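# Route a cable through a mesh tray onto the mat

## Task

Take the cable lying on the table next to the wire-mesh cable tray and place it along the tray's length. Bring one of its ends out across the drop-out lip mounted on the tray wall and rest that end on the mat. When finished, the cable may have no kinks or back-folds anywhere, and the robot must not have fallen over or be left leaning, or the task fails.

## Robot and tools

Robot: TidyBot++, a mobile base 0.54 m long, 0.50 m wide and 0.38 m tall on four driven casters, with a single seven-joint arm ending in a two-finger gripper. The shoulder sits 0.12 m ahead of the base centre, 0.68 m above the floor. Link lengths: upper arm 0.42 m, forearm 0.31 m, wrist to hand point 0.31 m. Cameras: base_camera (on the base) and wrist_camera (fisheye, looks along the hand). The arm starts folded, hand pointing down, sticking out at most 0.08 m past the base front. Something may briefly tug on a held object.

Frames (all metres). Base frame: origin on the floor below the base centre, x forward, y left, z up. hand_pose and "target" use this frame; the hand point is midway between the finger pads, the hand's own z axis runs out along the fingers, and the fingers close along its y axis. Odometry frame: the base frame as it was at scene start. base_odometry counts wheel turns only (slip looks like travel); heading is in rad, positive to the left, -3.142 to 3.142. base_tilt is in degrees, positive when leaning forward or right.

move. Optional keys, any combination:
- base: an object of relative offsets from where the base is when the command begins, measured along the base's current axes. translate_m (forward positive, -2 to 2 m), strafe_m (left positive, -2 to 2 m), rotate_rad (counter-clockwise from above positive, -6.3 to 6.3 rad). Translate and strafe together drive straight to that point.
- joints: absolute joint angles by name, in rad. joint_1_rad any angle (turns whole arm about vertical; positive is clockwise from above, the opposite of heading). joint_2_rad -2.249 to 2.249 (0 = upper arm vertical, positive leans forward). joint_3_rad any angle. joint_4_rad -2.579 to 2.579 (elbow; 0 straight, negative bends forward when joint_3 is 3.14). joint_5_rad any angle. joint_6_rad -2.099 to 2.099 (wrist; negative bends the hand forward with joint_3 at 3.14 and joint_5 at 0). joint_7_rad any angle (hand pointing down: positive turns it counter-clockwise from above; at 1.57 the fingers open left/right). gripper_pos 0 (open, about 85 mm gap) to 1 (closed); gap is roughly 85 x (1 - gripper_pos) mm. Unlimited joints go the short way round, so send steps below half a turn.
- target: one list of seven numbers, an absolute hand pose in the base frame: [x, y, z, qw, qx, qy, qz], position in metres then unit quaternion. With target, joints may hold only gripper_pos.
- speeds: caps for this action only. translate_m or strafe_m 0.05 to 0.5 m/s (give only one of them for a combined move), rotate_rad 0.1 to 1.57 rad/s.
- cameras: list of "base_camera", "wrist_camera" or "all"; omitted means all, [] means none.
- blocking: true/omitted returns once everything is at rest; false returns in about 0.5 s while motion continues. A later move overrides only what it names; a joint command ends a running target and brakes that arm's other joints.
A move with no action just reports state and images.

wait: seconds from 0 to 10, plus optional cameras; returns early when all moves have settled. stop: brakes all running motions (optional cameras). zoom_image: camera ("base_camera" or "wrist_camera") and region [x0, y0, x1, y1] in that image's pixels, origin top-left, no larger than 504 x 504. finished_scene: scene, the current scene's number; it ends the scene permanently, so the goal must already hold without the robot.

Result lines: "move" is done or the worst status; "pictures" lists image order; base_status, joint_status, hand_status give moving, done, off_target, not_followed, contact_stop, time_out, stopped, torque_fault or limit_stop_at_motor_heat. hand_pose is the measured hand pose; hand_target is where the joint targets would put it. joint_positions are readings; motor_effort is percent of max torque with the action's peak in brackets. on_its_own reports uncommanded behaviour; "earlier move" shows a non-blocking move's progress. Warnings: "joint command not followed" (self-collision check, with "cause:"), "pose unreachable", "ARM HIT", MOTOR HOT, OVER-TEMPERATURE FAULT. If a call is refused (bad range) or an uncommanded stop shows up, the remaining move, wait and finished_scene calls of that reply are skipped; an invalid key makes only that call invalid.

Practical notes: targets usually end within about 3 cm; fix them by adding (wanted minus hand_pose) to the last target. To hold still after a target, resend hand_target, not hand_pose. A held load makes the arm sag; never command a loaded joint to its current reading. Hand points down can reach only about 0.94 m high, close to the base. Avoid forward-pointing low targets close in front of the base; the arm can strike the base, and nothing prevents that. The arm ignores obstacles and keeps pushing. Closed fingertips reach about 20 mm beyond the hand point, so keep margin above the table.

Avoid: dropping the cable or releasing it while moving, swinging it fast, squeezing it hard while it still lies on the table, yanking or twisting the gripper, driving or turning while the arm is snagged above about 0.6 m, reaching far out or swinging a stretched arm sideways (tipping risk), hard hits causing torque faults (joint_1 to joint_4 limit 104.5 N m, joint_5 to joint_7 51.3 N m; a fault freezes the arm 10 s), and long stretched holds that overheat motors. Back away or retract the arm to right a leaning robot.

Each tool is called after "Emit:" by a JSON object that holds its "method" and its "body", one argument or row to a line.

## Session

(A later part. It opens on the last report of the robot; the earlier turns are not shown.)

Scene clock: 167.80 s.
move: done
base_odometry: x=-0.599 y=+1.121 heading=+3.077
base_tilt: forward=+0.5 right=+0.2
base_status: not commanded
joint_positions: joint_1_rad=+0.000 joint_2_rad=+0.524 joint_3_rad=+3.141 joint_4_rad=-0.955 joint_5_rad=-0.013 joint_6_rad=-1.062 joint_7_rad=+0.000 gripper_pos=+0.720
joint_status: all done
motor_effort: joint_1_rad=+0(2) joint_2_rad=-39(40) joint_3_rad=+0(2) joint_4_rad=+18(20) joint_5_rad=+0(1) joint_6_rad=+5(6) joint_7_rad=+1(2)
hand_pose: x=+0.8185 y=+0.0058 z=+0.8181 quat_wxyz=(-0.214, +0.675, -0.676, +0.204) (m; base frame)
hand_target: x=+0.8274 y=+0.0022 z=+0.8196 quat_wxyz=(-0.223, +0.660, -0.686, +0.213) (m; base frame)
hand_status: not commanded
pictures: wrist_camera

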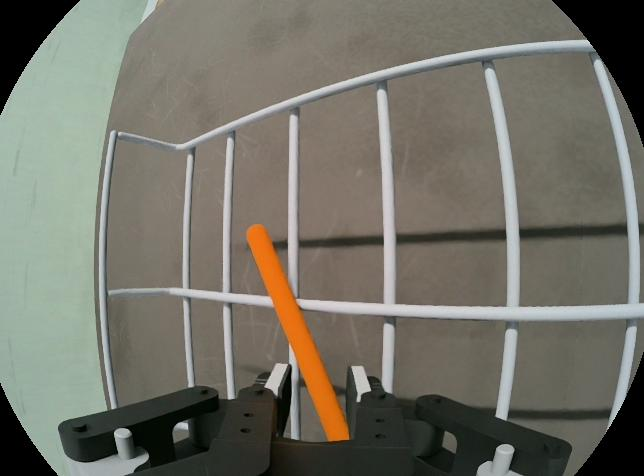

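Emit:
{"method": "move", "body": {
  "joints": {"joint_1_rad": 0.0, "joint_2_rad": 0.384, "joint_3_rad": 3.14, "joint_4_rad": -0.66, "joint_5_rad": 0.0, "joint_6_rad": -1.50},
  "cameras": ["wrist_camera"]
}}

Emit:
{"method": "move", "body": {
  "base": {"strafe_m": 0.35},
  "joints": {"joint_1_rad": 0.0, "joint_2_rad": 0.2, "joint_3_rad": 3.14, "joint_4_rad": -0.75, "joint_5_rad": 0.0, "joint_6_rad": -1.85, "joint_7_rad": 3.1, "gripper_pos": 0.0},
  "cameras": ["wrist_camera"]
}}

Scene clock: 171.70 s.
move: done
base_odometry: x=-0.599 y=+1.121 heading=+3.077
base_tilt: forward=+0.5 right=+0.2
base_status: not commanded
joint_positions: joint_1_rad=+0.000 joint_2_rad=+0.379 joint_3_rad=+3.141 joint_4_rad=-0.680 joint_5_rad=-0.013 joint_6_rad=-1.462 joint_7_rad=+0.000 gripper_pos=+0.720
joint_status: all done
motor_effort: joint_1_rad=+0(1) joint_2_rad=-33(43) joint_3_rad=+0(2) joint_4_rad=+18(21) joint_5_rad=+0(1) joint_6_rad=+4(6) joint_7_rad=+1(2)
hand_pose: x=+0.7299 y=+0.0061 z=+0.9732 quat_wxyz=(-0.221, +0.675, -0.672, +0.211) (m; base frame)
hand_target: x=+0.7235 y=+0.0021 z=+0.9726 quat_wxyz=(-0.213, +0.663, -0.689, +0.204) (m; base frame)
hand_status: not commanded
pictures: wrist_camera

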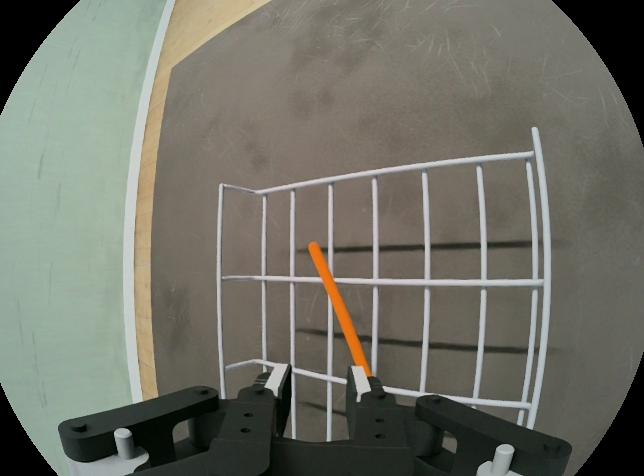

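Scene clock: 175.10 s.
move: done
base_odometry: x=-0.621 y=+0.772 heading=+3.077
base_tilt: forward=+0.5 right=+0.2
base_status: done
joint_positions: joint_1_rad=-0.004 joint_2_rad=+0.210 joint_3_rad=+3.140 joint_4_rad=-0.726 joint_5_rad=-0.013 joint_6_rad=-1.812 joint_7_rad=+3.058 gripper_pos=+0.000
joint_status: all done
motor_effort: joint_1_rad=+0(3) joint_2_rad=-24(33) joint_3_rad=+0(3) joint_4_rad=+15(19) joint_5_rad=+0(2) joint_6_rad=+3(6) joint_7_rad=+1(2)
hand_pose: x=+0.5791 y=+0.0077 z=+0.9925 quat_wxyz=(+0.128, +0.718, +0.668, +0.149) (m; base frame)
hand_target: x=+0.5625 y=+0.0019 z=+0.9837 quat_wxyz=(+0.117, +0.711, +0.683, +0.123) (m; base frame)
hand_status: not commanded
pictures: wrist_camera

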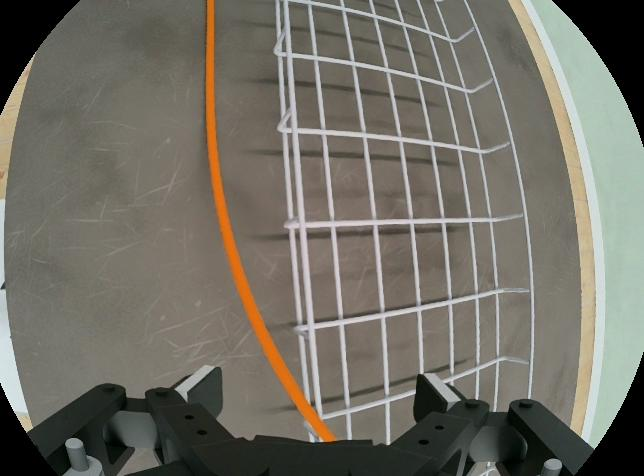

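Emit:
{"method": "move", "body": {
  "base": {"strafe_m": 0.2},
  "joints": {"joint_1_rad": 0.0, "joint_2_rad": 0.32, "joint_3_rad": 3.14, "joint_4_rad": -1.15, "joint_5_rad": 0.0, "joint_6_rad": -1.677, "joint_7_rad": 3.18, "gripper_pos": 0.3},
  "cameras": ["wrist_camera"]
}}

Scene clock: 184.30 s.
move: off_target
base_odometry: x=-0.634 y=+0.572 heading=+3.076
base_tilt: forward=+0.5 right=+0.2
base_status: done
joint_positions: joint_1_rad=-0.002 joint_2_rad=+0.295 joint_3_rad=+3.140 joint_4_rad=-1.110 joint_5_rad=-0.011 joint_6_rad=-1.722 joint_7_rad=+3.136 gripper_pos=+0.300
joint_status: joint_4_rad off_target (ended at -1.110, target -1.150); the others done
motor_effort: joint_1_rad=-1(3) joint_2_rad=-24(32) joint_3_rad=-1(3) joint_4_rad=+14(19) joint_5_rad=-1(3) joint_6_rad=+1(4) joint_7_rad=+1(2)
hand_pose: x=+0.5559 y=+0.0063 z=+0.8247 quat_wxyz=(+0.001, +0.707, +0.707, +0.009) (m; base frame)
hand_target: x=+0.5624 y=+0.0020 z=+0.8016 quat_wxyz=(-0.002, +0.693, +0.721, -0.002) (m; base frame)
hand_status: not commanded
pictures: wrist_camera

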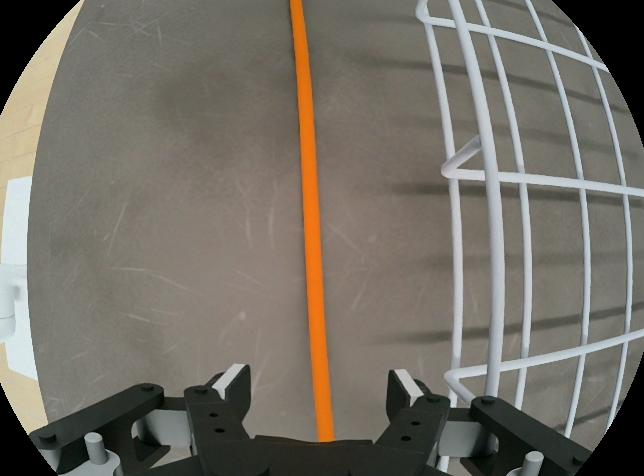

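Emit:
{"method": "move", "body": {
  "joints": {"joint_1_rad": 0.0, "joint_2_rad": 0.345, "joint_3_rad": 3.14, "joint_4_rad": -1.335, "joint_5_rad": 0.0, "joint_6_rad": -1.47, "joint_7_rad": 3.18, "gripper_pos": 0.5},
  "cameras": ["wrist_camera"]
}}

Scene clock: 187.37 s.
move: off_target
base_odometry: x=-0.634 y=+0.572 heading=+3.076
base_tilt: forward=+0.5 right=+0.2
base_status: not commanded
joint_positions: joint_1_rad=-0.002 joint_2_rad=+0.220 joint_3_rad=+3.140 joint_4_rad=-1.237 joint_5_rad=-0.011 joint_6_rad=-1.535 joint_7_rad=+3.136 gripper_pos=+0.500
joint_status: joint_2_rad off_target (ended at +0.220, target +0.345); joint_4_rad off_target (ended at -1.237, target -1.335); the others done
motor_effort: joint_1_rad=-2(3) joint_2_rad=-2(22) joint_3_rad=-1(2) joint_4_rad=+4(13) joint_5_rad=-2(2) joint_6_rad=+3(4) joint_7_rad=+0(2)
hand_pose: x=+0.5695 y=+0.0063 z=+0.8204 quat_wxyz=(+0.049, +0.706, +0.704, +0.057) (m; base frame)
hand_target: x=+0.5711 y=+0.0020 z=+0.7322 quat_wxyz=(-0.003, +0.693, +0.721, -0.003) (m; base frame)
hand_status: not commanded
pictures: wrist_camera

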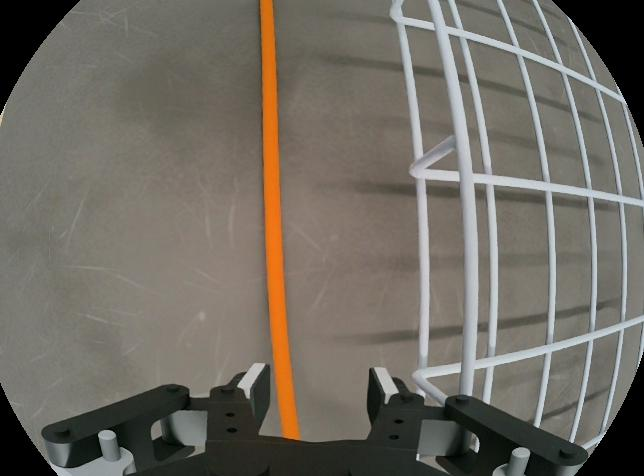

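Emit:
{"method": "move", "body": {
  "joints": {"joint_1_rad": 0.0, "joint_2_rad": -0.064, "joint_3_rad": 3.14, "joint_4_rad": -1.50, "joint_5_rad": 0.0, "joint_6_rad": -1.15, "joint_7_rad": 3.18, "gripper_pos": 0.5},
  "cameras": ["wrist_camera"]
}}

Scene clock: 193.77 s.
move: done
base_odometry: x=-0.634 y=+0.572 heading=+3.076
base_tilt: forward=+0.5 right=+0.2
base_status: not commanded
joint_positions: joint_1_rad=-0.002 joint_2_rad=-0.066 joint_3_rad=+3.140 joint_4_rad=-1.477 joint_5_rad=-0.011 joint_6_rad=-1.198 joint_7_rad=+3.137 gripper_pos=+0.500
joint_status: all done
motor_effort: joint_1_rad=+0(3) joint_2_rad=-18(27) joint_3_rad=+0(3) joint_4_rad=+19(20) joint_5_rad=+0(3) joint_6_rad=+5(5) joint_7_rad=+1(2)
hand_pose: x=+0.5596 y=+0.0061 z=+0.8834 quat_wxyz=(+0.181, +0.683, +0.682, +0.191) (m; base frame)
hand_target: x=+0.5678 y=+0.0021 z=+0.8795 quat_wxyz=(+0.197, +0.666, +0.693, +0.190) (m; base frame)
hand_status: not commanded
pictures: wrist_camera

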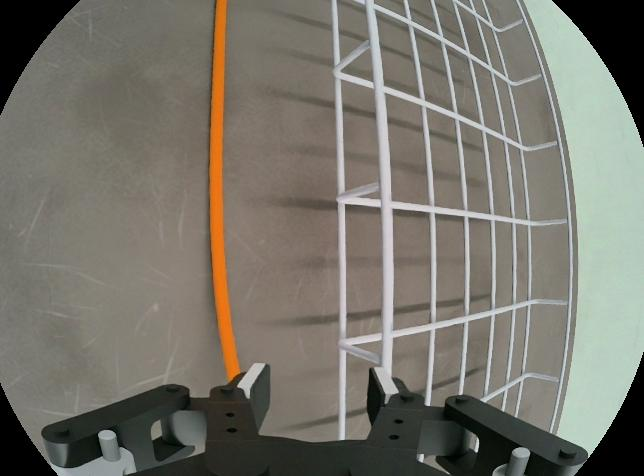

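Emit:
{"method": "move", "body": {
  "joints": {"joint_1_rad": 0.0, "joint_2_rad": 0.02, "joint_3_rad": 3.14, "joint_4_rad": -1.67, "joint_5_rad": 0.0, "joint_6_rad": -0.995, "joint_7_rad": 3.18, "gripper_pos": 0.55},
  "cameras": ["wrist_camera"]
}}

Scene clock: 199.50 s.
move: done
base_odometry: x=-0.634 y=+0.572 heading=+3.076
base_tilt: forward=+0.5 right=+0.2
base_status: not commanded
joint_positions: joint_1_rad=-0.002 joint_2_rad=+0.021 joint_3_rad=+3.140 joint_4_rad=-1.654 joint_5_rad=-0.011 joint_6_rad=-1.042 joint_7_rad=+3.137 gripper_pos=+0.550
joint_status: all done
motor_effort: joint_1_rad=+0(1) joint_2_rad=-20(24) joint_3_rad=+1(1) joint_4_rad=+18(21) joint_5_rad=+0(1) joint_6_rad=+4(5) joint_7_rad=+2(2)
hand_pose: x=+0.5688 y=+0.0059 z=+0.7865 quat_wxyz=(+0.145, +0.693, +0.690, +0.154) (m; base frame)
hand_target: x=+0.5768 y=+0.0021 z=+0.7857 quat_wxyz=(+0.163, +0.675, +0.702, +0.157) (m; base frame)
hand_status: not commanded
pictures: wrist_camera

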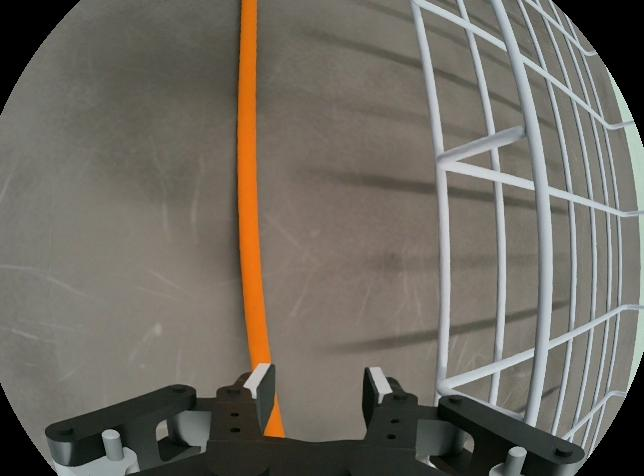

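Emit:
{"method": "move", "body": {
  "joints": {"joint_1_rad": 0.0, "joint_2_rad": 0.03, "joint_3_rad": 3.14, "joint_4_rad": -1.79, "joint_5_rad": 0.0, "joint_6_rad": -0.86, "joint_7_rad": 3.18, "gripper_pos": 0.55},
  "cameras": ["wrist_camera"]
}}

Scene clock: 201.83 s.
move: done
base_odometry: x=-0.634 y=+0.572 heading=+3.076
base_tilt: forward=+0.5 right=+0.2
base_status: not commanded
joint_positions: joint_1_rad=-0.002 joint_2_rad=+0.017 joint_3_rad=+3.141 joint_4_rad=-1.758 joint_5_rad=-0.011 joint_6_rad=-0.909 joint_7_rad=+3.137 gripper_pos=+0.550
joint_status: all done
motor_effort: joint_1_rad=+0(2) joint_2_rad=-18(22) joint_3_rad=+0(2) joint_4_rad=+15(19) joint_5_rad=+0(1) joint_6_rad=+4(4) joint_7_rad=+1(1)
hand_pose: x=+0.5717 y=+0.0056 z=+0.7595 quat_wxyz=(+0.156, +0.691, +0.687, +0.165) (m; base frame)
hand_target: x=+0.5749 y=+0.0021 z=+0.7461 quat_wxyz=(+0.165, +0.674, +0.702, +0.159) (m; base frame)
hand_status: not commanded
pictures: wrist_camera

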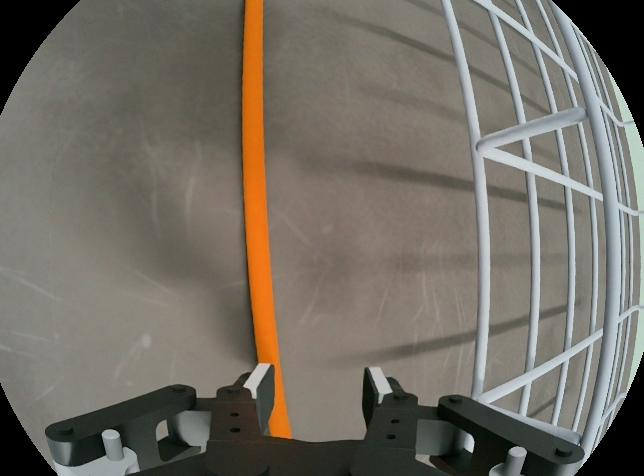

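Emit:
{"method": "move", "body": {
  "joints": {"joint_2_rad": 0.04, "joint_4_rad": -1.80, "joint_6_rad": -0.86, "gripper_pos": 0.82},
  "cameras": ["wrist_camera"]
}}

Scene clock: 203.60 s.
move: done
base_odometry: x=-0.634 y=+0.572 heading=+3.076
base_tilt: forward=+0.5 right=+0.2
base_status: not commanded
joint_positions: joint_1_rad=-0.002 joint_2_rad=+0.018 joint_3_rad=+3.141 joint_4_rad=-1.764 joint_5_rad=-0.011 joint_6_rad=-0.905 joint_7_rad=+3.137 gripper_pos=+0.820
joint_status: all done
motor_effort: joint_1_rad=+1(1) joint_2_rad=-16(21) joint_3_rad=+1(2) joint_4_rad=+15(18) joint_5_rad=+0(1) joint_6_rad=+3(5) joint_7_rad=+0(1)
hand_pose: x=+0.5706 y=+0.0056 z=+0.7570 quat_wxyz=(+0.155, +0.691, +0.687, +0.164) (m; base frame)
hand_target: x=+0.5719 y=+0.0021 z=+0.7372 quat_wxyz=(+0.158, +0.676, +0.704, +0.152) (m; base frame)
hand_status: not commanded
pictures: wrist_camera

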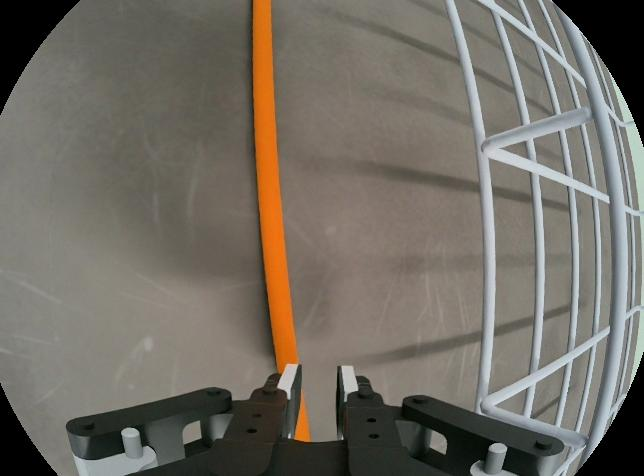

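Emit:
{"method": "move", "body": {
  "joints": {"gripper_pos": 1.0},
  "cameras": ["wrist_camera"]
}}

Scene clock: 204.87 s.
move: done
base_odometry: x=-0.634 y=+0.572 heading=+3.076
base_tilt: forward=+0.5 right=+0.2
base_status: not commanded
joint_positions: joint_1_rad=-0.002 joint_2_rad=+0.019 joint_3_rad=+3.141 joint_4_rad=-1.770 joint_5_rad=-0.011 joint_6_rad=-0.904 joint_7_rad=+3.137 gripper_pos=+0.999
joint_status: all done
motor_effort: joint_1_rad=+1(1) joint_2_rad=-18(19) joint_3_rad=+1(2) joint_4_rad=+17(18) joint_5_rad=+0(1) joint_6_rad=+4(5) joint_7_rad=+1(1)
hand_pose: x=+0.5687 y=+0.0056 z=+0.7536 quat_wxyz=(+0.153, +0.691, +0.687, +0.161) (m; base frame)
hand_target: x=+0.5719 y=+0.0021 z=+0.7372 quat_wxyz=(+0.158, +0.676, +0.704, +0.152) (m; base frame)
hand_status: not commanded
pictures: wrist_camera

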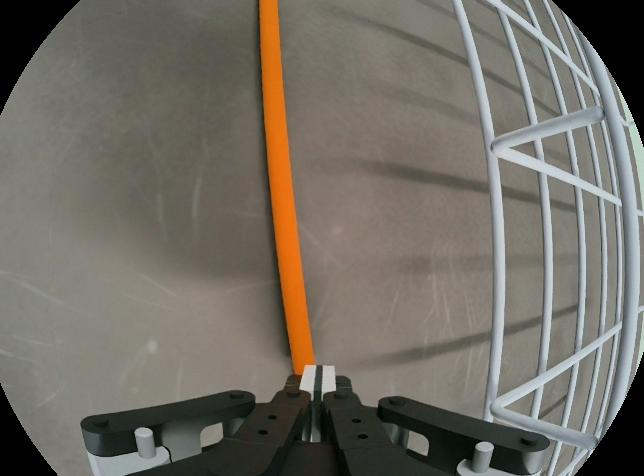

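Emit:
{"method": "move", "body": {
  "joints": {"gripper_pos": 0.62},
  "cameras": []
}}

Emit:
{"method": "move", "body": {
  "joints": {"joint_2_rad": 0.05, "joint_4_rad": -1.845, "joint_6_rad": -0.81},
  "cameras": ["wrist_camera"]
}}

Scene clock: 207.97 s.
move: done
base_odometry: x=-0.634 y=+0.572 heading=+3.076
base_tilt: forward=+0.5 right=+0.2
base_status: not commanded
joint_positions: joint_1_rad=-0.002 joint_2_rad=+0.023 joint_3_rad=+3.141 joint_4_rad=-1.779 joint_5_rad=-0.011 joint_6_rad=-0.888 joint_7_rad=+3.137 gripper_pos=+0.620
joint_status: all done
motor_effort: joint_1_rad=+0(1) joint_2_rad=-16(20) joint_3_rad=+1(1) joint_4_rad=+14(17) joint_5_rad=+0(1) joint_6_rad=+2(4) joint_7_rad=+1(2)
hand_pose: x=+0.5706 y=+0.0055 z=+0.7504 quat_wxyz=(+0.154, +0.691, +0.687, +0.163) (m; base frame)
hand_target: x=+0.5719 y=+0.0021 z=+0.7372 quat_wxyz=(+0.158, +0.676, +0.704, +0.152) (m; base frame)
hand_status: not commanded
pictures: none
No camera images: "cameras" was empty.

Scene clock: 208.67 s.
move: off_target
base_odometry: x=-0.634 y=+0.572 heading=+3.076
base_tilt: forward=+0.5 right=+0.2
base_status: not commanded
joint_positions: joint_1_rad=-0.002 joint_2_rad=+0.014 joint_3_rad=+3.141 joint_4_rad=-1.799 joint_5_rad=-0.011 joint_6_rad=-0.852 joint_7_rad=+3.137 gripper_pos=+0.620
joint_status: joint_4_rad off_target (ended at -1.799, target -1.845); the others done
motor_effort: joint_1_rad=+0(0) joint_2_rad=-13(18) joint_3_rad=+0(1) joint_4_rad=+13(17) joint_5_rad=+0(1) joint_6_rad=+4(4) joint_7_rad=+1(1)
hand_pose: x=+0.5726 y=+0.0055 z=+0.7504 quat_wxyz=(+0.163, +0.689, +0.685, +0.171) (m; base frame)
hand_target: x=+0.5696 y=+0.0021 z=+0.7198 quat_wxyz=(+0.156, +0.676, +0.704, +0.150) (m; base frame)
hand_status: not commanded
pictures: wrist_camera

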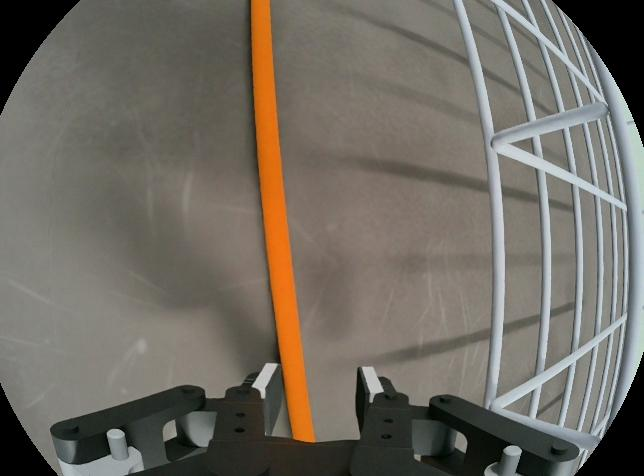

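Emit:
{"method": "move", "body": {
  "joints": {"gripper_pos": 0.85},
  "cameras": []
}}

Emit:
{"method": "move", "body": {
  "joints": {"gripper_pos": 1.0},
  "cameras": ["wrist_camera"]
}}

Scene clock: 210.33 s.
move: done
base_odometry: x=-0.634 y=+0.572 heading=+3.076
base_tilt: forward=+0.5 right=+0.2
base_status: not commanded
joint_positions: joint_1_rad=-0.002 joint_2_rad=+0.015 joint_3_rad=+3.141 joint_4_rad=-1.806 joint_5_rad=-0.011 joint_6_rad=-0.852 joint_7_rad=+3.137 gripper_pos=+0.850
joint_status: all done
motor_effort: joint_1_rad=+0(0) joint_2_rad=-14(16) joint_3_rad=+0(1) joint_4_rad=+14(16) joint_5_rad=+0(1) joint_6_rad=+3(4) joint_7_rad=+1(1)
hand_pose: x=+0.5703 y=+0.0054 z=+0.7468 quat_wxyz=(+0.160, +0.690, +0.686, +0.168) (m; base frame)
hand_target: x=+0.5696 y=+0.0021 z=+0.7198 quat_wxyz=(+0.156, +0.676, +0.704, +0.150) (m; base frame)
hand_status: not commanded
pictures: none
No camera images: "cameras" was empty.

Scene clock: 210.90 s.
move: off_target
base_odometry: x=-0.634 y=+0.572 heading=+3.076
base_tilt: forward=+0.5 right=+0.2
base_status: not commanded
joint_positions: joint_1_rad=-0.002 joint_2_rad=+0.016 joint_3_rad=+3.141 joint_4_rad=-1.808 joint_5_rad=-0.011 joint_6_rad=-0.852 joint_7_rad=+3.137 gripper_pos=+0.957
joint_status: gripper_pos off_target (ended at +0.957, target +1.000)
motor_effort: joint_1_rad=+0(1) joint_2_rad=-13(16) joint_3_rad=+0(1) joint_4_rad=+15(16) joint_5_rad=+0(1) joint_6_rad=+4(4) joint_7_rad=+1(1)
hand_pose: x=+0.5701 y=+0.0054 z=+0.7461 quat_wxyz=(+0.159, +0.690, +0.686, +0.168) (m; base frame)
hand_target: x=+0.5696 y=+0.0021 z=+0.7198 quat_wxyz=(+0.156, +0.676, +0.704, +0.150) (m; base frame)
hand_status: not commanded
pictures: wrist_camera

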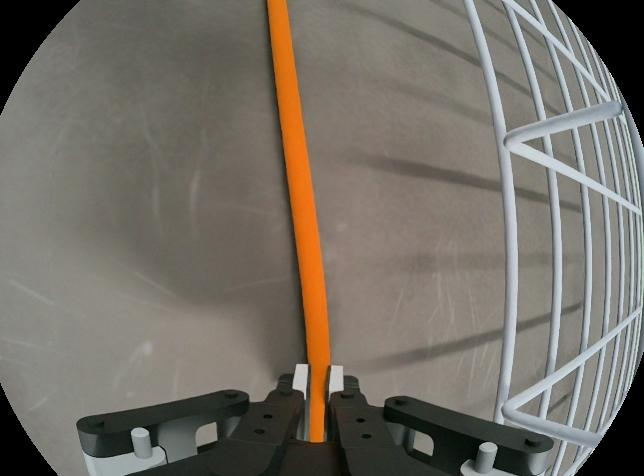

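Emit:
{"method": "move", "body": {

}}

Scene clock: 216.67 s.
base_odometry: x=-0.634 y=+0.572 heading=+3.076
base_tilt: forward=+0.5 right=+0.2
base_status: not commanded
joint_positions: joint_1_rad=-0.002 joint_2_rad=+0.016 joint_3_rad=+3.141 joint_4_rad=-1.808 joint_5_rad=-0.011 joint_6_rad=-0.852 joint_7_rad=+3.137 gripper_pos=+0.957
joint_status: gripper_pos off_target (ended at +0.957, target +1.000)
motor_effort: joint_1_rad=+0(1) joint_2_rad=-14(16) joint_3_rad=+0(1) joint_4_rad=+15(16) joint_5_rad=-1(1) joint_6_rad=+3(4) joint_7_rad=+0(1)
hand_pose: x=+0.5701 y=+0.0054 z=+0.7460 quat_wxyz=(+0.159, +0.690, +0.686, +0.168) (m; base frame)
hand_target: x=+0.5696 y=+0.0021 z=+0.7198 quat_wxyz=(+0.156, +0.676, +0.704, +0.150) (m; base frame)
hand_status: not commanded
pictures: base_camera, wrist_camera

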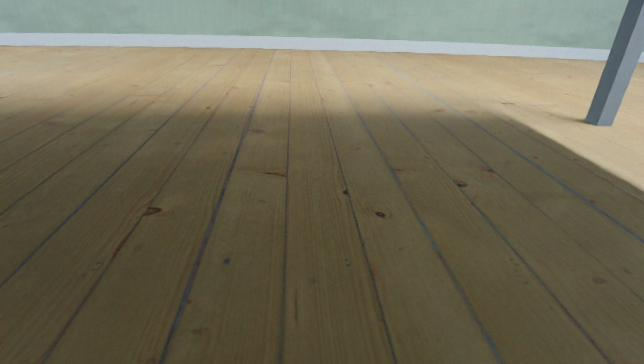

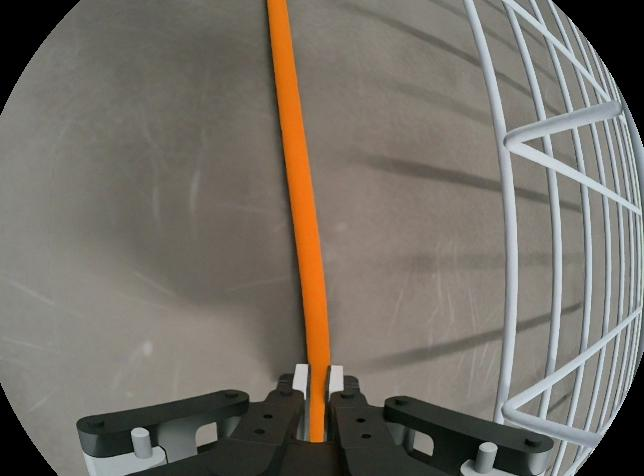

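Emit:
{"method": "move", "body": {
  "joints": {"joint_2_rad": 0.03, "joint_4_rad": -1.5, "joint_6_rad": -1.14, "gripper_pos": 1.0},
  "cameras": []
}}

Emit:
{"method": "move", "body": {
  "joints": {"joint_2_rad": 0.09, "joint_4_rad": -1.05, "joint_6_rad": -1.5},
  "cameras": ["wrist_camera"]
}}

Scene clock: 220.37 s.
move: off_target
base_odometry: x=-0.634 y=+0.572 heading=+3.076
base_tilt: forward=+0.5 right=+0.2
base_status: not commanded
joint_positions: joint_1_rad=-0.002 joint_2_rad=+0.037 joint_3_rad=+3.141 joint_4_rad=-1.532 joint_5_rad=-0.011 joint_6_rad=-1.101 joint_7_rad=+3.137 gripper_pos=+0.957
joint_status: gripper_pos off_target (ended at +0.957, target +1.000); the others done
motor_effort: joint_1_rad=+0(1) joint_2_rad=-22(24) joint_3_rad=+0(1) joint_4_rad=+19(20) joint_5_rad=+0(1) joint_6_rad=+4(5) joint_7_rad=+1(1)
hand_pose: x=+0.5904 y=+0.0060 z=+0.8257 quat_wxyz=(+0.161, +0.689, +0.686, +0.170) (m; base frame)
hand_target: x=+0.5871 y=+0.0021 z=+0.8379 quat_wxyz=(+0.168, +0.674, +0.701, +0.162) (m; base frame)
hand_status: not commanded
pictures: none
No camera images: "cameras" was empty.

Scene clock: 222.27 s.
move: done
base_odometry: x=-0.634 y=+0.572 heading=+3.076
base_tilt: forward=+0.5 right=+0.2
base_status: not commanded
joint_positions: joint_1_rad=-0.002 joint_2_rad=+0.079 joint_3_rad=+3.141 joint_4_rad=-1.084 joint_5_rad=-0.011 joint_6_rad=-1.464 joint_7_rad=+3.137 gripper_pos=+0.957
joint_status: all done
motor_effort: joint_1_rad=+0(1) joint_2_rad=-23(24) joint_3_rad=+0(2) joint_4_rad=+18(21) joint_5_rad=+0(1) joint_6_rad=+5(6) joint_7_rad=+0(2)
hand_pose: x=+0.5941 y=+0.0063 z=+0.9548 quat_wxyz=(+0.175, +0.684, +0.684, +0.184) (m; base frame)
hand_target: x=+0.5921 y=+0.0021 z=+0.9592 quat_wxyz=(+0.179, +0.671, +0.699, +0.172) (m; base frame)
hand_status: not commanded
pictures: wrist_camera

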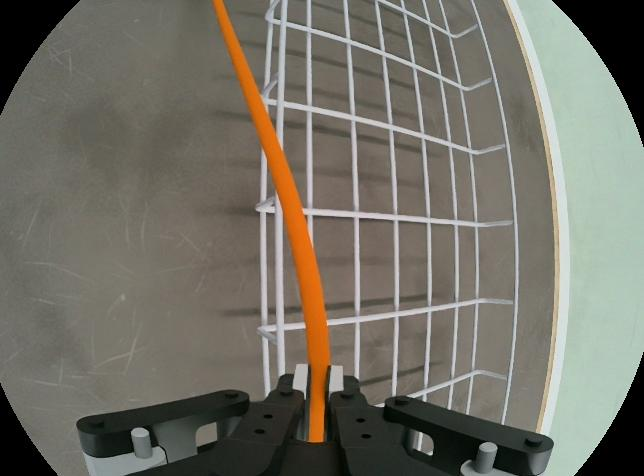

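Emit:
{"method": "move", "body": {
  "joints": {"joint_2_rad": 0.58, "joint_4_rad": -0.58, "joint_6_rad": -1.40},
  "base": {"strafe_m": 0.09},
  "speeds": {"strafe_m": 0.15},
  "cameras": ["wrist_camera"]
}}

Scene clock: 228.40 s.
move: done
base_odometry: x=-0.640 y=+0.482 heading=+3.075
base_tilt: forward=+0.5 right=+0.2
base_status: done
joint_positions: joint_1_rad=-0.002 joint_2_rad=+0.582 joint_3_rad=+3.140 joint_4_rad=-0.613 joint_5_rad=-0.011 joint_6_rad=-1.449 joint_7_rad=+3.138 gripper_pos=+0.957
joint_status: all done
motor_effort: joint_1_rad=+0(3) joint_2_rad=-40(43) joint_3_rad=+0(2) joint_4_rad=+17(20) joint_5_rad=+0(2) joint_6_rad=+5(6) joint_7_rad=+1(1)
hand_pose: x=+0.7911 y=+0.0070 z=+0.8751 quat_wxyz=(+0.169, +0.685, +0.686, +0.179) (m; base frame)
hand_target: x=+0.8088 y=+0.0021 z=+0.8992 quat_wxyz=(+0.206, +0.664, +0.691, +0.199) (m; base frame)
hand_status: not commanded
pictures: wrist_camera

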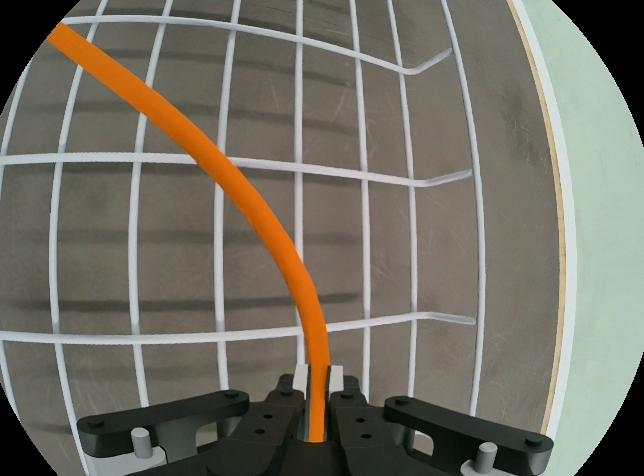

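Emit:
{"method": "move", "body": {
  "joints": {"joint_2_rad": 0.555, "joint_4_rad": -0.865, "joint_6_rad": -1.145},
  "cameras": []
}}

Emit:
{"method": "move", "body": {
  "joints": {"joint_2_rad": 0.55, "joint_4_rad": -0.95, "joint_6_rad": -1.065},
  "cameras": ["wrist_camera"]
}}

Scene clock: 231.17 s.
move: done
base_odometry: x=-0.640 y=+0.482 heading=+3.075
base_tilt: forward=+0.5 right=+0.2
base_status: not commanded
joint_positions: joint_1_rad=-0.002 joint_2_rad=+0.555 joint_3_rad=+3.140 joint_4_rad=-0.840 joint_5_rad=-0.011 joint_6_rad=-1.198 joint_7_rad=+3.138 gripper_pos=+0.957
joint_status: all done
motor_effort: joint_1_rad=+0(1) joint_2_rad=-38(42) joint_3_rad=+0(1) joint_4_rad=+18(21) joint_5_rad=+0(1) joint_6_rad=+5(6) joint_7_rad=+1(2)
hand_pose: x=+0.8124 y=+0.0069 z=+0.8290 quat_wxyz=(+0.187, +0.681, +0.680, +0.196) (m; base frame)
hand_target: x=+0.8212 y=+0.0022 z=+0.8257 quat_wxyz=(+0.204, +0.664, +0.691, +0.198) (m; base frame)
hand_status: not commanded
pictures: none
No camera images: "cameras" was empty.

Scene clock: 232.03 s.
move: done
base_odometry: x=-0.640 y=+0.482 heading=+3.075
base_tilt: forward=+0.5 right=+0.2
base_status: not commanded
joint_positions: joint_1_rad=-0.002 joint_2_rad=+0.528 joint_3_rad=+3.140 joint_4_rad=-0.911 joint_5_rad=-0.011 joint_6_rad=-1.112 joint_7_rad=+3.138 gripper_pos=+0.957
joint_status: all done
motor_effort: joint_1_rad=+0(1) joint_2_rad=-33(38) joint_3_rad=+0(1) joint_4_rad=+16(18) joint_5_rad=-1(1) joint_6_rad=+5(6) joint_7_rad=+0(1)
hand_pose: x=+0.8158 y=+0.0068 z=+0.8280 quat_wxyz=(+0.201, +0.677, +0.676, +0.210) (m; base frame)
hand_target: x=+0.8222 y=+0.0022 z=+0.8018 quat_wxyz=(+0.204, +0.664, +0.691, +0.198) (m; base frame)
hand_status: not commanded
pictures: wrist_camera

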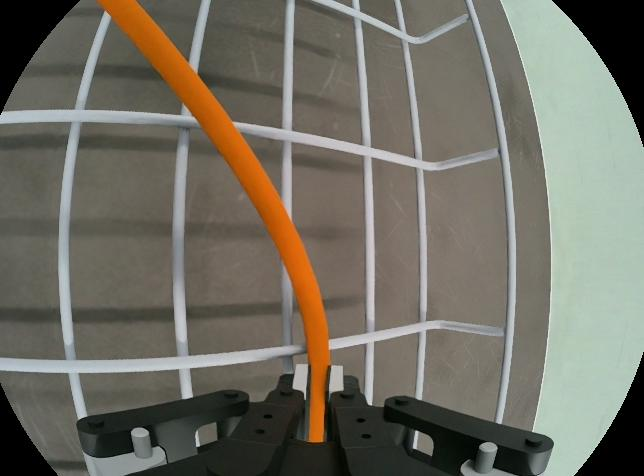

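Emit:
{"method": "move", "body": {
  "joints": {"gripper_pos": 0.72},
  "cameras": ["wrist_camera"]
}}

Scene clock: 233.77 s.
move: done
base_odometry: x=-0.640 y=+0.482 heading=+3.075
base_tilt: forward=+0.5 right=+0.2
base_status: not commanded
joint_positions: joint_1_rad=-0.002 joint_2_rad=+0.529 joint_3_rad=+3.140 joint_4_rad=-0.917 joint_5_rad=-0.011 joint_6_rad=-1.101 joint_7_rad=+3.138 gripper_pos=+0.720
joint_status: all done
motor_effort: joint_1_rad=-1(1) joint_2_rad=-35(39) joint_3_rad=+0(1) joint_4_rad=+17(19) joint_5_rad=+0(1) joint_6_rad=+4(5) joint_7_rad=+0(1)
hand_pose: x=+0.8175 y=+0.0068 z=+0.8265 quat_wxyz=(+0.202, +0.677, +0.675, +0.212) (m; base frame)
hand_target: x=+0.8222 y=+0.0022 z=+0.8018 quat_wxyz=(+0.204, +0.664, +0.691, +0.198) (m; base frame)
hand_status: not commanded
pictures: wrist_camera

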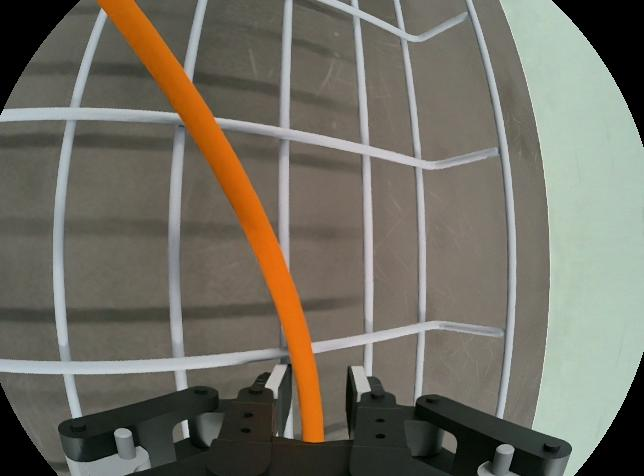

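Emit:
{"method": "move", "body": {
  "joints": {"joint_2_rad": 0.42, "joint_4_rad": -0.68, "joint_6_rad": -1.44, "gripper_pos": 0.6},
  "cameras": ["wrist_camera"]
}}

Scene clock: 236.20 s.
move: done
base_odometry: x=-0.640 y=+0.482 heading=+3.075
base_tilt: forward=+0.5 right=+0.2
base_status: not commanded
joint_positions: joint_1_rad=-0.002 joint_2_rad=+0.415 joint_3_rad=+3.140 joint_4_rad=-0.700 joint_5_rad=-0.011 joint_6_rad=-1.402 joint_7_rad=+3.138 gripper_pos=+0.600
joint_status: all done
motor_effort: joint_1_rad=+0(1) joint_2_rad=-34(44) joint_3_rad=-1(1) joint_4_rad=+17(21) joint_5_rad=+0(1) joint_6_rad=+5(6) joint_7_rad=+1(2)
hand_pose: x=+0.7529 y=+0.0069 z=+0.9526 quat_wxyz=(+0.212, +0.673, +0.673, +0.222) (m; base frame)
hand_target: x=+0.7469 y=+0.0021 z=+0.9520 quat_wxyz=(+0.213, +0.662, +0.689, +0.206) (m; base frame)
hand_status: not commanded
pictures: wrist_camera

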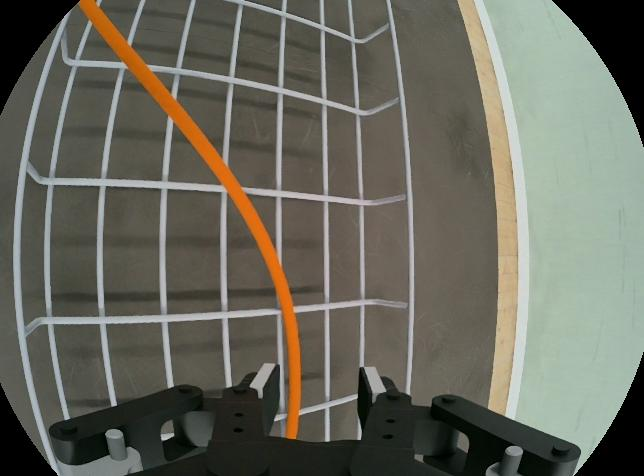

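Emit:
{"method": "move", "body": {
  "joints": {"joint_2_rad": 0.16, "joint_4_rad": -0.75, "joint_6_rad": -1.75},
  "base": {"strafe_m": 0.56},
  "cameras": ["wrist_camera"]
}}

Scene clock: 246.43 s.
move: done
base_odometry: x=-0.677 y=-0.077 heading=+3.075
base_tilt: forward=+0.5 right=+0.2
base_status: done
joint_positions: joint_1_rad=+0.000 joint_2_rad=+0.156 joint_3_rad=+3.141 joint_4_rad=-0.728 joint_5_rad=-0.011 joint_6_rad=-1.713 joint_7_rad=+3.138 gripper_pos=+0.600
joint_status: all done
motor_effort: joint_1_rad=+0(4) joint_2_rad=-22(38) joint_3_rad=+1(2) joint_4_rad=+15(19) joint_5_rad=+0(1) joint_6_rad=+4(6) joint_7_rad=+1(2)
hand_pose: x=+0.5886 y=+0.0051 z=+1.0309 quat_wxyz=(+0.186, +0.680, +0.681, +0.195) (m; base frame)
hand_target: x=+0.5784 y=+0.0020 z=+1.0142 quat_wxyz=(+0.172, +0.673, +0.700, +0.166) (m; base frame)
hand_status: not commanded
pictures: wrist_camera

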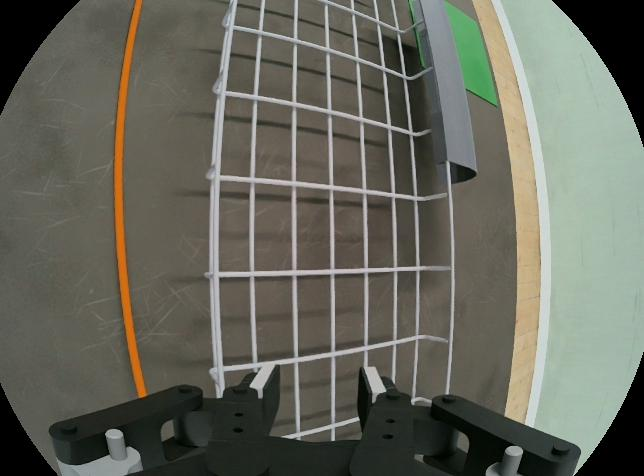

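Emit:
{"method": "move", "body": {
  "joints": {"joint_2_rad": -0.09, "joint_4_rad": -1.7, "joint_6_rad": -1.0, "gripper_pos": 0.58},
  "cameras": ["wrist_camera"]
}}

Scene clock: 253.73 s.
move: off_target
base_odometry: x=-0.677 y=-0.077 heading=+3.075
base_tilt: forward=+0.5 right=+0.2
base_status: not commanded
joint_positions: joint_1_rad=+0.000 joint_2_rad=-0.114 joint_3_rad=+3.141 joint_4_rad=-1.633 joint_5_rad=-0.011 joint_6_rad=-1.014 joint_7_rad=+3.138 gripper_pos=+0.580
joint_status: joint_4_rad off_target (ended at -1.633, target -1.700); the others done
motor_effort: joint_1_rad=+0(0) joint_2_rad=-10(23) joint_3_rad=+1(1) joint_4_rad=+11(19) joint_5_rad=+0(1) joint_6_rad=+0(5) joint_7_rad=+0(2)
hand_pose: x=+0.5631 y=+0.0047 z=+0.8608 quat_wxyz=(+0.208, +0.677, +0.673, +0.216) (m; base frame)
hand_target: x=+0.5531 y=+0.0021 z=+0.8202 quat_wxyz=(+0.189, +0.668, +0.696, +0.182) (m; base frame)
hand_status: not commanded
pictures: wrist_camera

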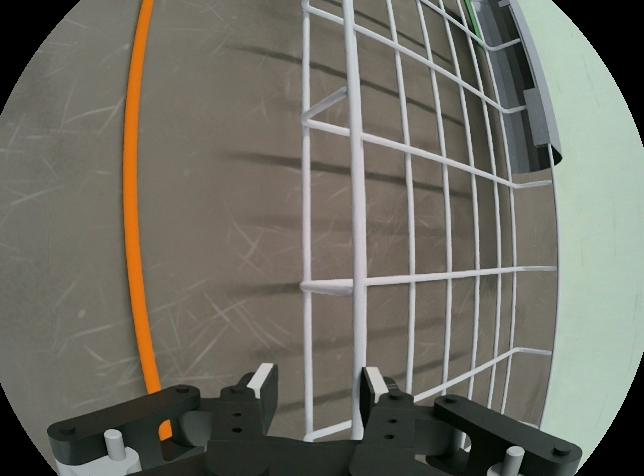

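Emit:
{"method": "move", "body": {
  "joints": {"joint_2_rad": -0.13, "joint_4_rad": -1.57, "joint_6_rad": -1.18},
  "cameras": ["wrist_camera"]
}}

Scene clock: 258.30 s.
move: done
base_odometry: x=-0.677 y=-0.077 heading=+3.075
base_tilt: forward=+0.5 right=+0.2
base_status: not commanded
joint_positions: joint_1_rad=+0.000 joint_2_rad=-0.120 joint_3_rad=+3.141 joint_4_rad=-1.599 joint_5_rad=-0.011 joint_6_rad=-1.152 joint_7_rad=+3.138 gripper_pos=+0.580
joint_status: all done
motor_effort: joint_1_rad=+0(0) joint_2_rad=-16(17) joint_3_rad=+1(1) joint_4_rad=+18(20) joint_5_rad=+0(1) joint_6_rad=+5(5) joint_7_rad=+1(1)
hand_pose: x=+0.5338 y=+0.0049 z=+0.8565 quat_wxyz=(+0.174, +0.686, +0.682, +0.183) (m; base frame)
hand_target: x=+0.5312 y=+0.0021 z=+0.8701 quat_wxyz=(+0.186, +0.669, +0.697, +0.179) (m; base frame)
hand_status: not commanded
pictures: wrist_camera

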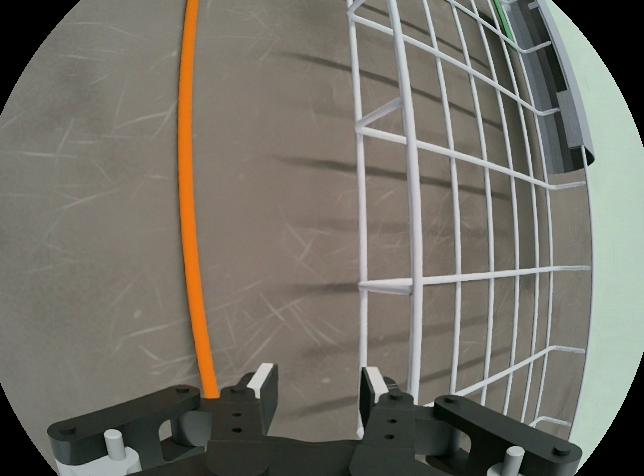

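Emit:
{"method": "move", "body": {
  "joints": {"joint_2_rad": -0.15, "joint_4_rad": -1.85, "joint_6_rad": -0.93},
  "cameras": ["wrist_camera"]
}}

Scene clock: 261.63 s.
move: done
base_odometry: x=-0.677 y=-0.077 heading=+3.075
base_tilt: forward=+0.5 right=+0.2
base_status: not commanded
joint_positions: joint_1_rad=+0.000 joint_2_rad=-0.136 joint_3_rad=+3.141 joint_4_rad=-1.830 joint_5_rad=-0.011 joint_6_rad=-0.978 joint_7_rad=+3.138 gripper_pos=+0.580
joint_status: all done
motor_effort: joint_1_rad=+0(0) joint_2_rad=-15(16) joint_3_rad=+0(1) joint_4_rad=+18(21) joint_5_rad=-1(1) joint_6_rad=+4(5) joint_7_rad=+1(2)
hand_pose: x=+0.5148 y=+0.0046 z=+0.7828 quat_wxyz=(+0.161, +0.690, +0.685, +0.169) (m; base frame)
hand_target: x=+0.5202 y=+0.0020 z=+0.7859 quat_wxyz=(+0.182, +0.670, +0.698, +0.175) (m; base frame)
hand_status: not commanded
pictures: wrist_camera

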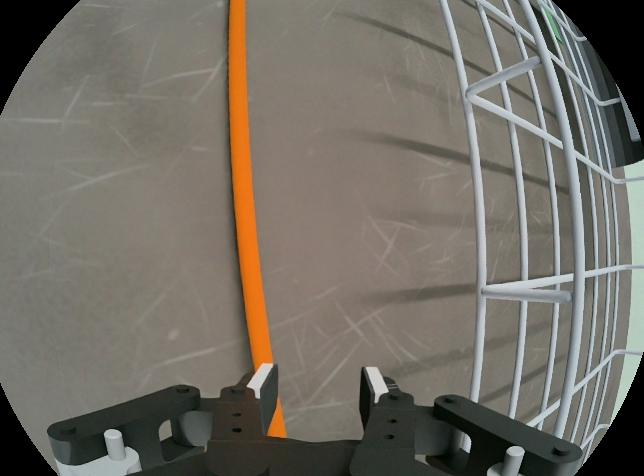

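Emit:
{"method": "move", "body": {
  "joints": {"joint_2_rad": -0.15, "joint_4_rad": -1.965, "joint_6_rad": -0.81},
  "cameras": ["wrist_camera"]
}}

Scene clock: 264.53 s.
move: done
base_odometry: x=-0.677 y=-0.077 heading=+3.075
base_tilt: forward=+0.5 right=+0.2
base_status: not commanded
joint_positions: joint_1_rad=+0.000 joint_2_rad=-0.142 joint_3_rad=+3.141 joint_4_rad=-1.942 joint_5_rad=-0.011 joint_6_rad=-0.859 joint_7_rad=+3.138 gripper_pos=+0.580
joint_status: all done
motor_effort: joint_1_rad=+0(0) joint_2_rad=-14(16) joint_3_rad=+1(1) joint_4_rad=+18(19) joint_5_rad=-1(1) joint_6_rad=+4(5) joint_7_rad=+1(1)
hand_pose: x=+0.5099 y=+0.0043 z=+0.7511 quat_wxyz=(+0.165, +0.689, +0.684, +0.173) (m; base frame)
hand_target: x=+0.5149 y=+0.0020 z=+0.7512 quat_wxyz=(+0.184, +0.670, +0.697, +0.177) (m; base frame)
hand_status: not commanded
pictures: wrist_camera

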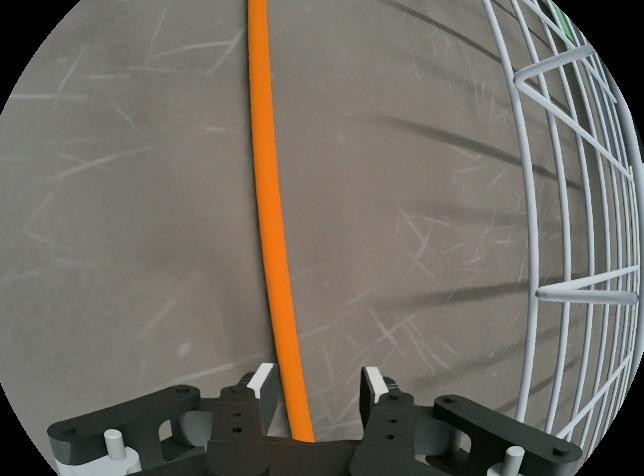

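Emit:
{"method": "move", "body": {
  "joints": {"joint_2_rad": -0.15, "joint_4_rad": -1.995, "joint_6_rad": -0.79, "gripper_pos": 0.8},
  "cameras": []
}}

Emit:
{"method": "move", "body": {
  "joints": {"gripper_pos": 1.0},
  "cameras": ["wrist_camera"]
}}

Scene clock: 266.23 s.
move: done
base_odometry: x=-0.677 y=-0.077 heading=+3.075
base_tilt: forward=+0.5 right=+0.2
base_status: not commanded
joint_positions: joint_1_rad=+0.000 joint_2_rad=-0.151 joint_3_rad=+3.141 joint_4_rad=-1.966 joint_5_rad=-0.011 joint_6_rad=-0.835 joint_7_rad=+3.138 gripper_pos=+0.800
joint_status: all done
motor_effort: joint_1_rad=+0(0) joint_2_rad=-12(14) joint_3_rad=+1(1) joint_4_rad=+16(18) joint_5_rad=-1(1) joint_6_rad=+4(4) joint_7_rad=+1(1)
hand_pose: x=+0.5076 y=+0.0043 z=+0.7473 quat_wxyz=(+0.168, +0.689, +0.683, +0.176) (m; base frame)
hand_target: x=+0.5098 y=+0.0020 z=+0.7405 quat_wxyz=(+0.180, +0.671, +0.698, +0.174) (m; base frame)
hand_status: not commanded
pictures: none
No camera images: "cameras" was empty.

Scene clock: 266.87 s.
move: off_target
base_odometry: x=-0.677 y=-0.077 heading=+3.075
base_tilt: forward=+0.5 right=+0.2
base_status: not commanded
joint_positions: joint_1_rad=+0.000 joint_2_rad=-0.152 joint_3_rad=+3.141 joint_4_rad=-1.971 joint_5_rad=-0.011 joint_6_rad=-0.835 joint_7_rad=+3.138 gripper_pos=+0.958
joint_status: gripper_pos off_target (ended at +0.958, target +1.000)
motor_effort: joint_1_rad=+0(0) joint_2_rad=-12(14) joint_3_rad=+0(1) joint_4_rad=+18(18) joint_5_rad=-1(1) joint_6_rad=+4(4) joint_7_rad=+1(1)
hand_pose: x=+0.5060 y=+0.0043 z=+0.7453 quat_wxyz=(+0.167, +0.689, +0.683, +0.174) (m; base frame)
hand_target: x=+0.5098 y=+0.0020 z=+0.7405 quat_wxyz=(+0.180, +0.671, +0.698, +0.174) (m; base frame)
hand_status: not commanded
pictures: wrist_camera

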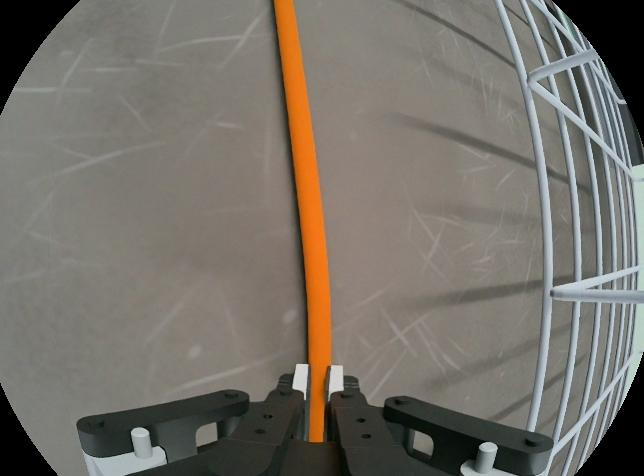

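Emit:
{"method": "move", "body": {
  "joints": {"joint_2_rad": -0.12, "joint_4_rad": -1.58, "joint_6_rad": -1.16, "gripper_pos": 1.0},
  "cameras": []
}}

Emit:
{"method": "move", "body": {
  "joints": {"joint_2_rad": 0.05, "joint_4_rad": -1.08, "joint_6_rad": -1.48},
  "cameras": []
}}

Emit:
{"method": "move", "body": {
  "joints": {"joint_2_rad": 0.6, "joint_4_rad": -0.58, "joint_6_rad": -1.38},
  "base": {"strafe_m": 0.08},
  "speeds": {"strafe_m": 0.15},
  "cameras": ["wrist_camera"]
}}

Scene clock: 270.87 s.
move: off_target
base_odometry: x=-0.677 y=-0.077 heading=+3.075
base_tilt: forward=+0.5 right=+0.2
base_status: not commanded
joint_positions: joint_1_rad=+0.000 joint_2_rad=-0.132 joint_3_rad=+3.141 joint_4_rad=-1.613 joint_5_rad=-0.011 joint_6_rad=-1.122 joint_7_rad=+3.138 gripper_pos=+0.958
joint_status: gripper_pos off_target (ended at +0.958, target +1.000); the others done
motor_effort: joint_1_rad=+0(1) joint_2_rad=-15(17) joint_3_rad=+0(2) joint_4_rad=+20(22) joint_5_rad=-1(1) joint_6_rad=+4(6) joint_7_rad=+1(1)
hand_pose: x=+0.5364 y=+0.0049 z=+0.8600 quat_wxyz=(+0.184, +0.683, +0.680, +0.193) (m; base frame)
hand_target: x=+0.5361 y=+0.0021 z=+0.8644 quat_wxyz=(+0.186, +0.669, +0.697, +0.179) (m; base frame)
hand_status: not commanded
pictures: none
No camera images: "cameras" was empty.

Scene clock: 272.57 s.
move: done
base_odometry: x=-0.677 y=-0.077 heading=+3.075
base_tilt: forward=+0.5 right=+0.2
base_status: not commanded
joint_positions: joint_1_rad=+0.000 joint_2_rad=+0.039 joint_3_rad=+3.141 joint_4_rad=-1.114 joint_5_rad=-0.011 joint_6_rad=-1.443 joint_7_rad=+3.138 gripper_pos=+0.958
joint_status: all done
motor_effort: joint_1_rad=+0(1) joint_2_rad=-21(21) joint_3_rad=+0(2) joint_4_rad=+18(21) joint_5_rad=+0(1) joint_6_rad=+5(6) joint_7_rad=+0(2)
hand_pose: x=+0.5842 y=+0.0052 z=+0.9639 quat_wxyz=(+0.186, +0.681, +0.680, +0.195) (m; base frame)
hand_target: x=+0.5821 y=+0.0021 z=+0.9678 quat_wxyz=(+0.189, +0.669, +0.696, +0.182) (m; base frame)
hand_status: not commanded
pictures: none
No camera images: "cameras" was empty.

Scene clock: 274.60 s.
move: done
base_odometry: x=-0.682 y=-0.157 heading=+3.074
base_tilt: forward=+0.5 right=+0.2
base_status: done
joint_positions: joint_1_rad=+0.000 joint_2_rad=+0.602 joint_3_rad=+3.141 joint_4_rad=-0.613 joint_5_rad=-0.011 joint_6_rad=-1.428 joint_7_rad=+3.138 gripper_pos=+0.958
joint_status: all done
motor_effort: joint_1_rad=+0(2) joint_2_rad=-41(45) joint_3_rad=+0(2) joint_4_rad=+18(19) joint_5_rad=+0(1) joint_6_rad=+5(7) joint_7_rad=+1(2)
hand_pose: x=+0.8009 y=+0.0054 z=+0.8649 quat_wxyz=(+0.170, +0.686, +0.685, +0.179) (m; base frame)
hand_target: x=+0.8182 y=+0.0021 z=+0.8887 quat_wxyz=(+0.206, +0.664, +0.691, +0.199) (m; base frame)
hand_status: not commanded
pictures: wrist_camera

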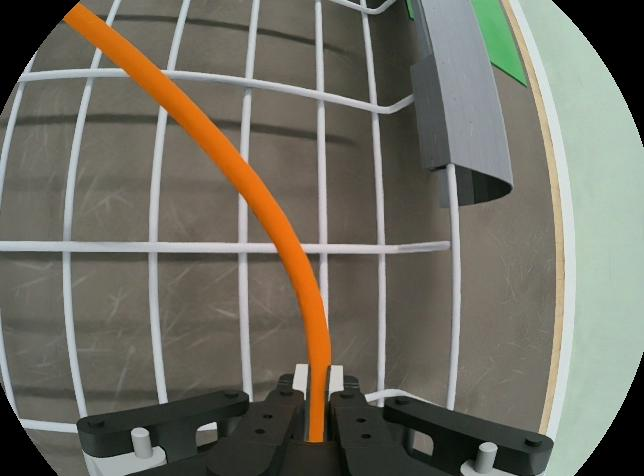

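Emit:
{"method": "move", "body": {
  "joints": {"joint_2_rad": 0.565, "joint_4_rad": -0.85, "joint_6_rad": -1.15},
  "cameras": []
}}

Emit:
{"method": "move", "body": {
  "joints": {"joint_2_rad": 0.555, "joint_4_rad": -0.92, "joint_6_rad": -1.085},
  "cameras": ["wrist_camera"]
}}

Scene clock: 278.83 s.
move: done
base_odometry: x=-0.682 y=-0.157 heading=+3.074
base_tilt: forward=+0.5 right=+0.2
base_status: not commanded
joint_positions: joint_1_rad=+0.000 joint_2_rad=+0.567 joint_3_rad=+3.140 joint_4_rad=-0.823 joint_5_rad=-0.011 joint_6_rad=-1.201 joint_7_rad=+3.138 gripper_pos=+0.958
joint_status: all done
motor_effort: joint_1_rad=+0(3) joint_2_rad=-38(42) joint_3_rad=+0(2) joint_4_rad=+18(19) joint_5_rad=+0(1) joint_6_rad=+5(6) joint_7_rad=+0(1)
hand_pose: x=+0.8171 y=+0.0054 z=+0.8275 quat_wxyz=(+0.187, +0.682, +0.679, +0.197) (m; base frame)
hand_target: x=+0.8245 y=+0.0022 z=+0.8250 quat_wxyz=(+0.204, +0.664, +0.691, +0.198) (m; base frame)
hand_status: not commanded
pictures: none
No camera images: "cameras" was empty.

Scene clock: 279.63 s.
move: done
base_odometry: x=-0.682 y=-0.157 heading=+3.074
base_tilt: forward=+0.5 right=+0.2
base_status: not commanded
joint_positions: joint_1_rad=+0.000 joint_2_rad=+0.543 joint_3_rad=+3.140 joint_4_rad=-0.886 joint_5_rad=-0.011 joint_6_rad=-1.132 joint_7_rad=+3.138 gripper_pos=+0.958
joint_status: all done
motor_effort: joint_1_rad=+0(1) joint_2_rad=-35(39) joint_3_rad=+1(2) joint_4_rad=+16(18) joint_5_rad=+0(1) joint_6_rad=+5(6) joint_7_rad=+0(2)
hand_pose: x=+0.8182 y=+0.0054 z=+0.8262 quat_wxyz=(+0.198, +0.679, +0.676, +0.207) (m; base frame)
hand_target: x=+0.8246 y=+0.0022 z=+0.8094 quat_wxyz=(+0.206, +0.664, +0.691, +0.199) (m; base frame)
hand_status: not commanded
pictures: wrist_camera

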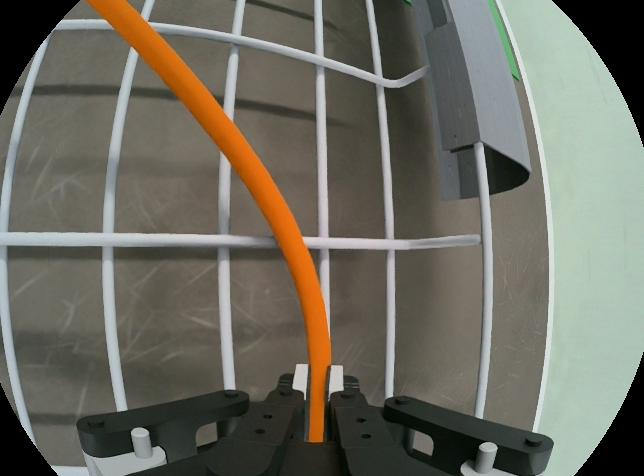

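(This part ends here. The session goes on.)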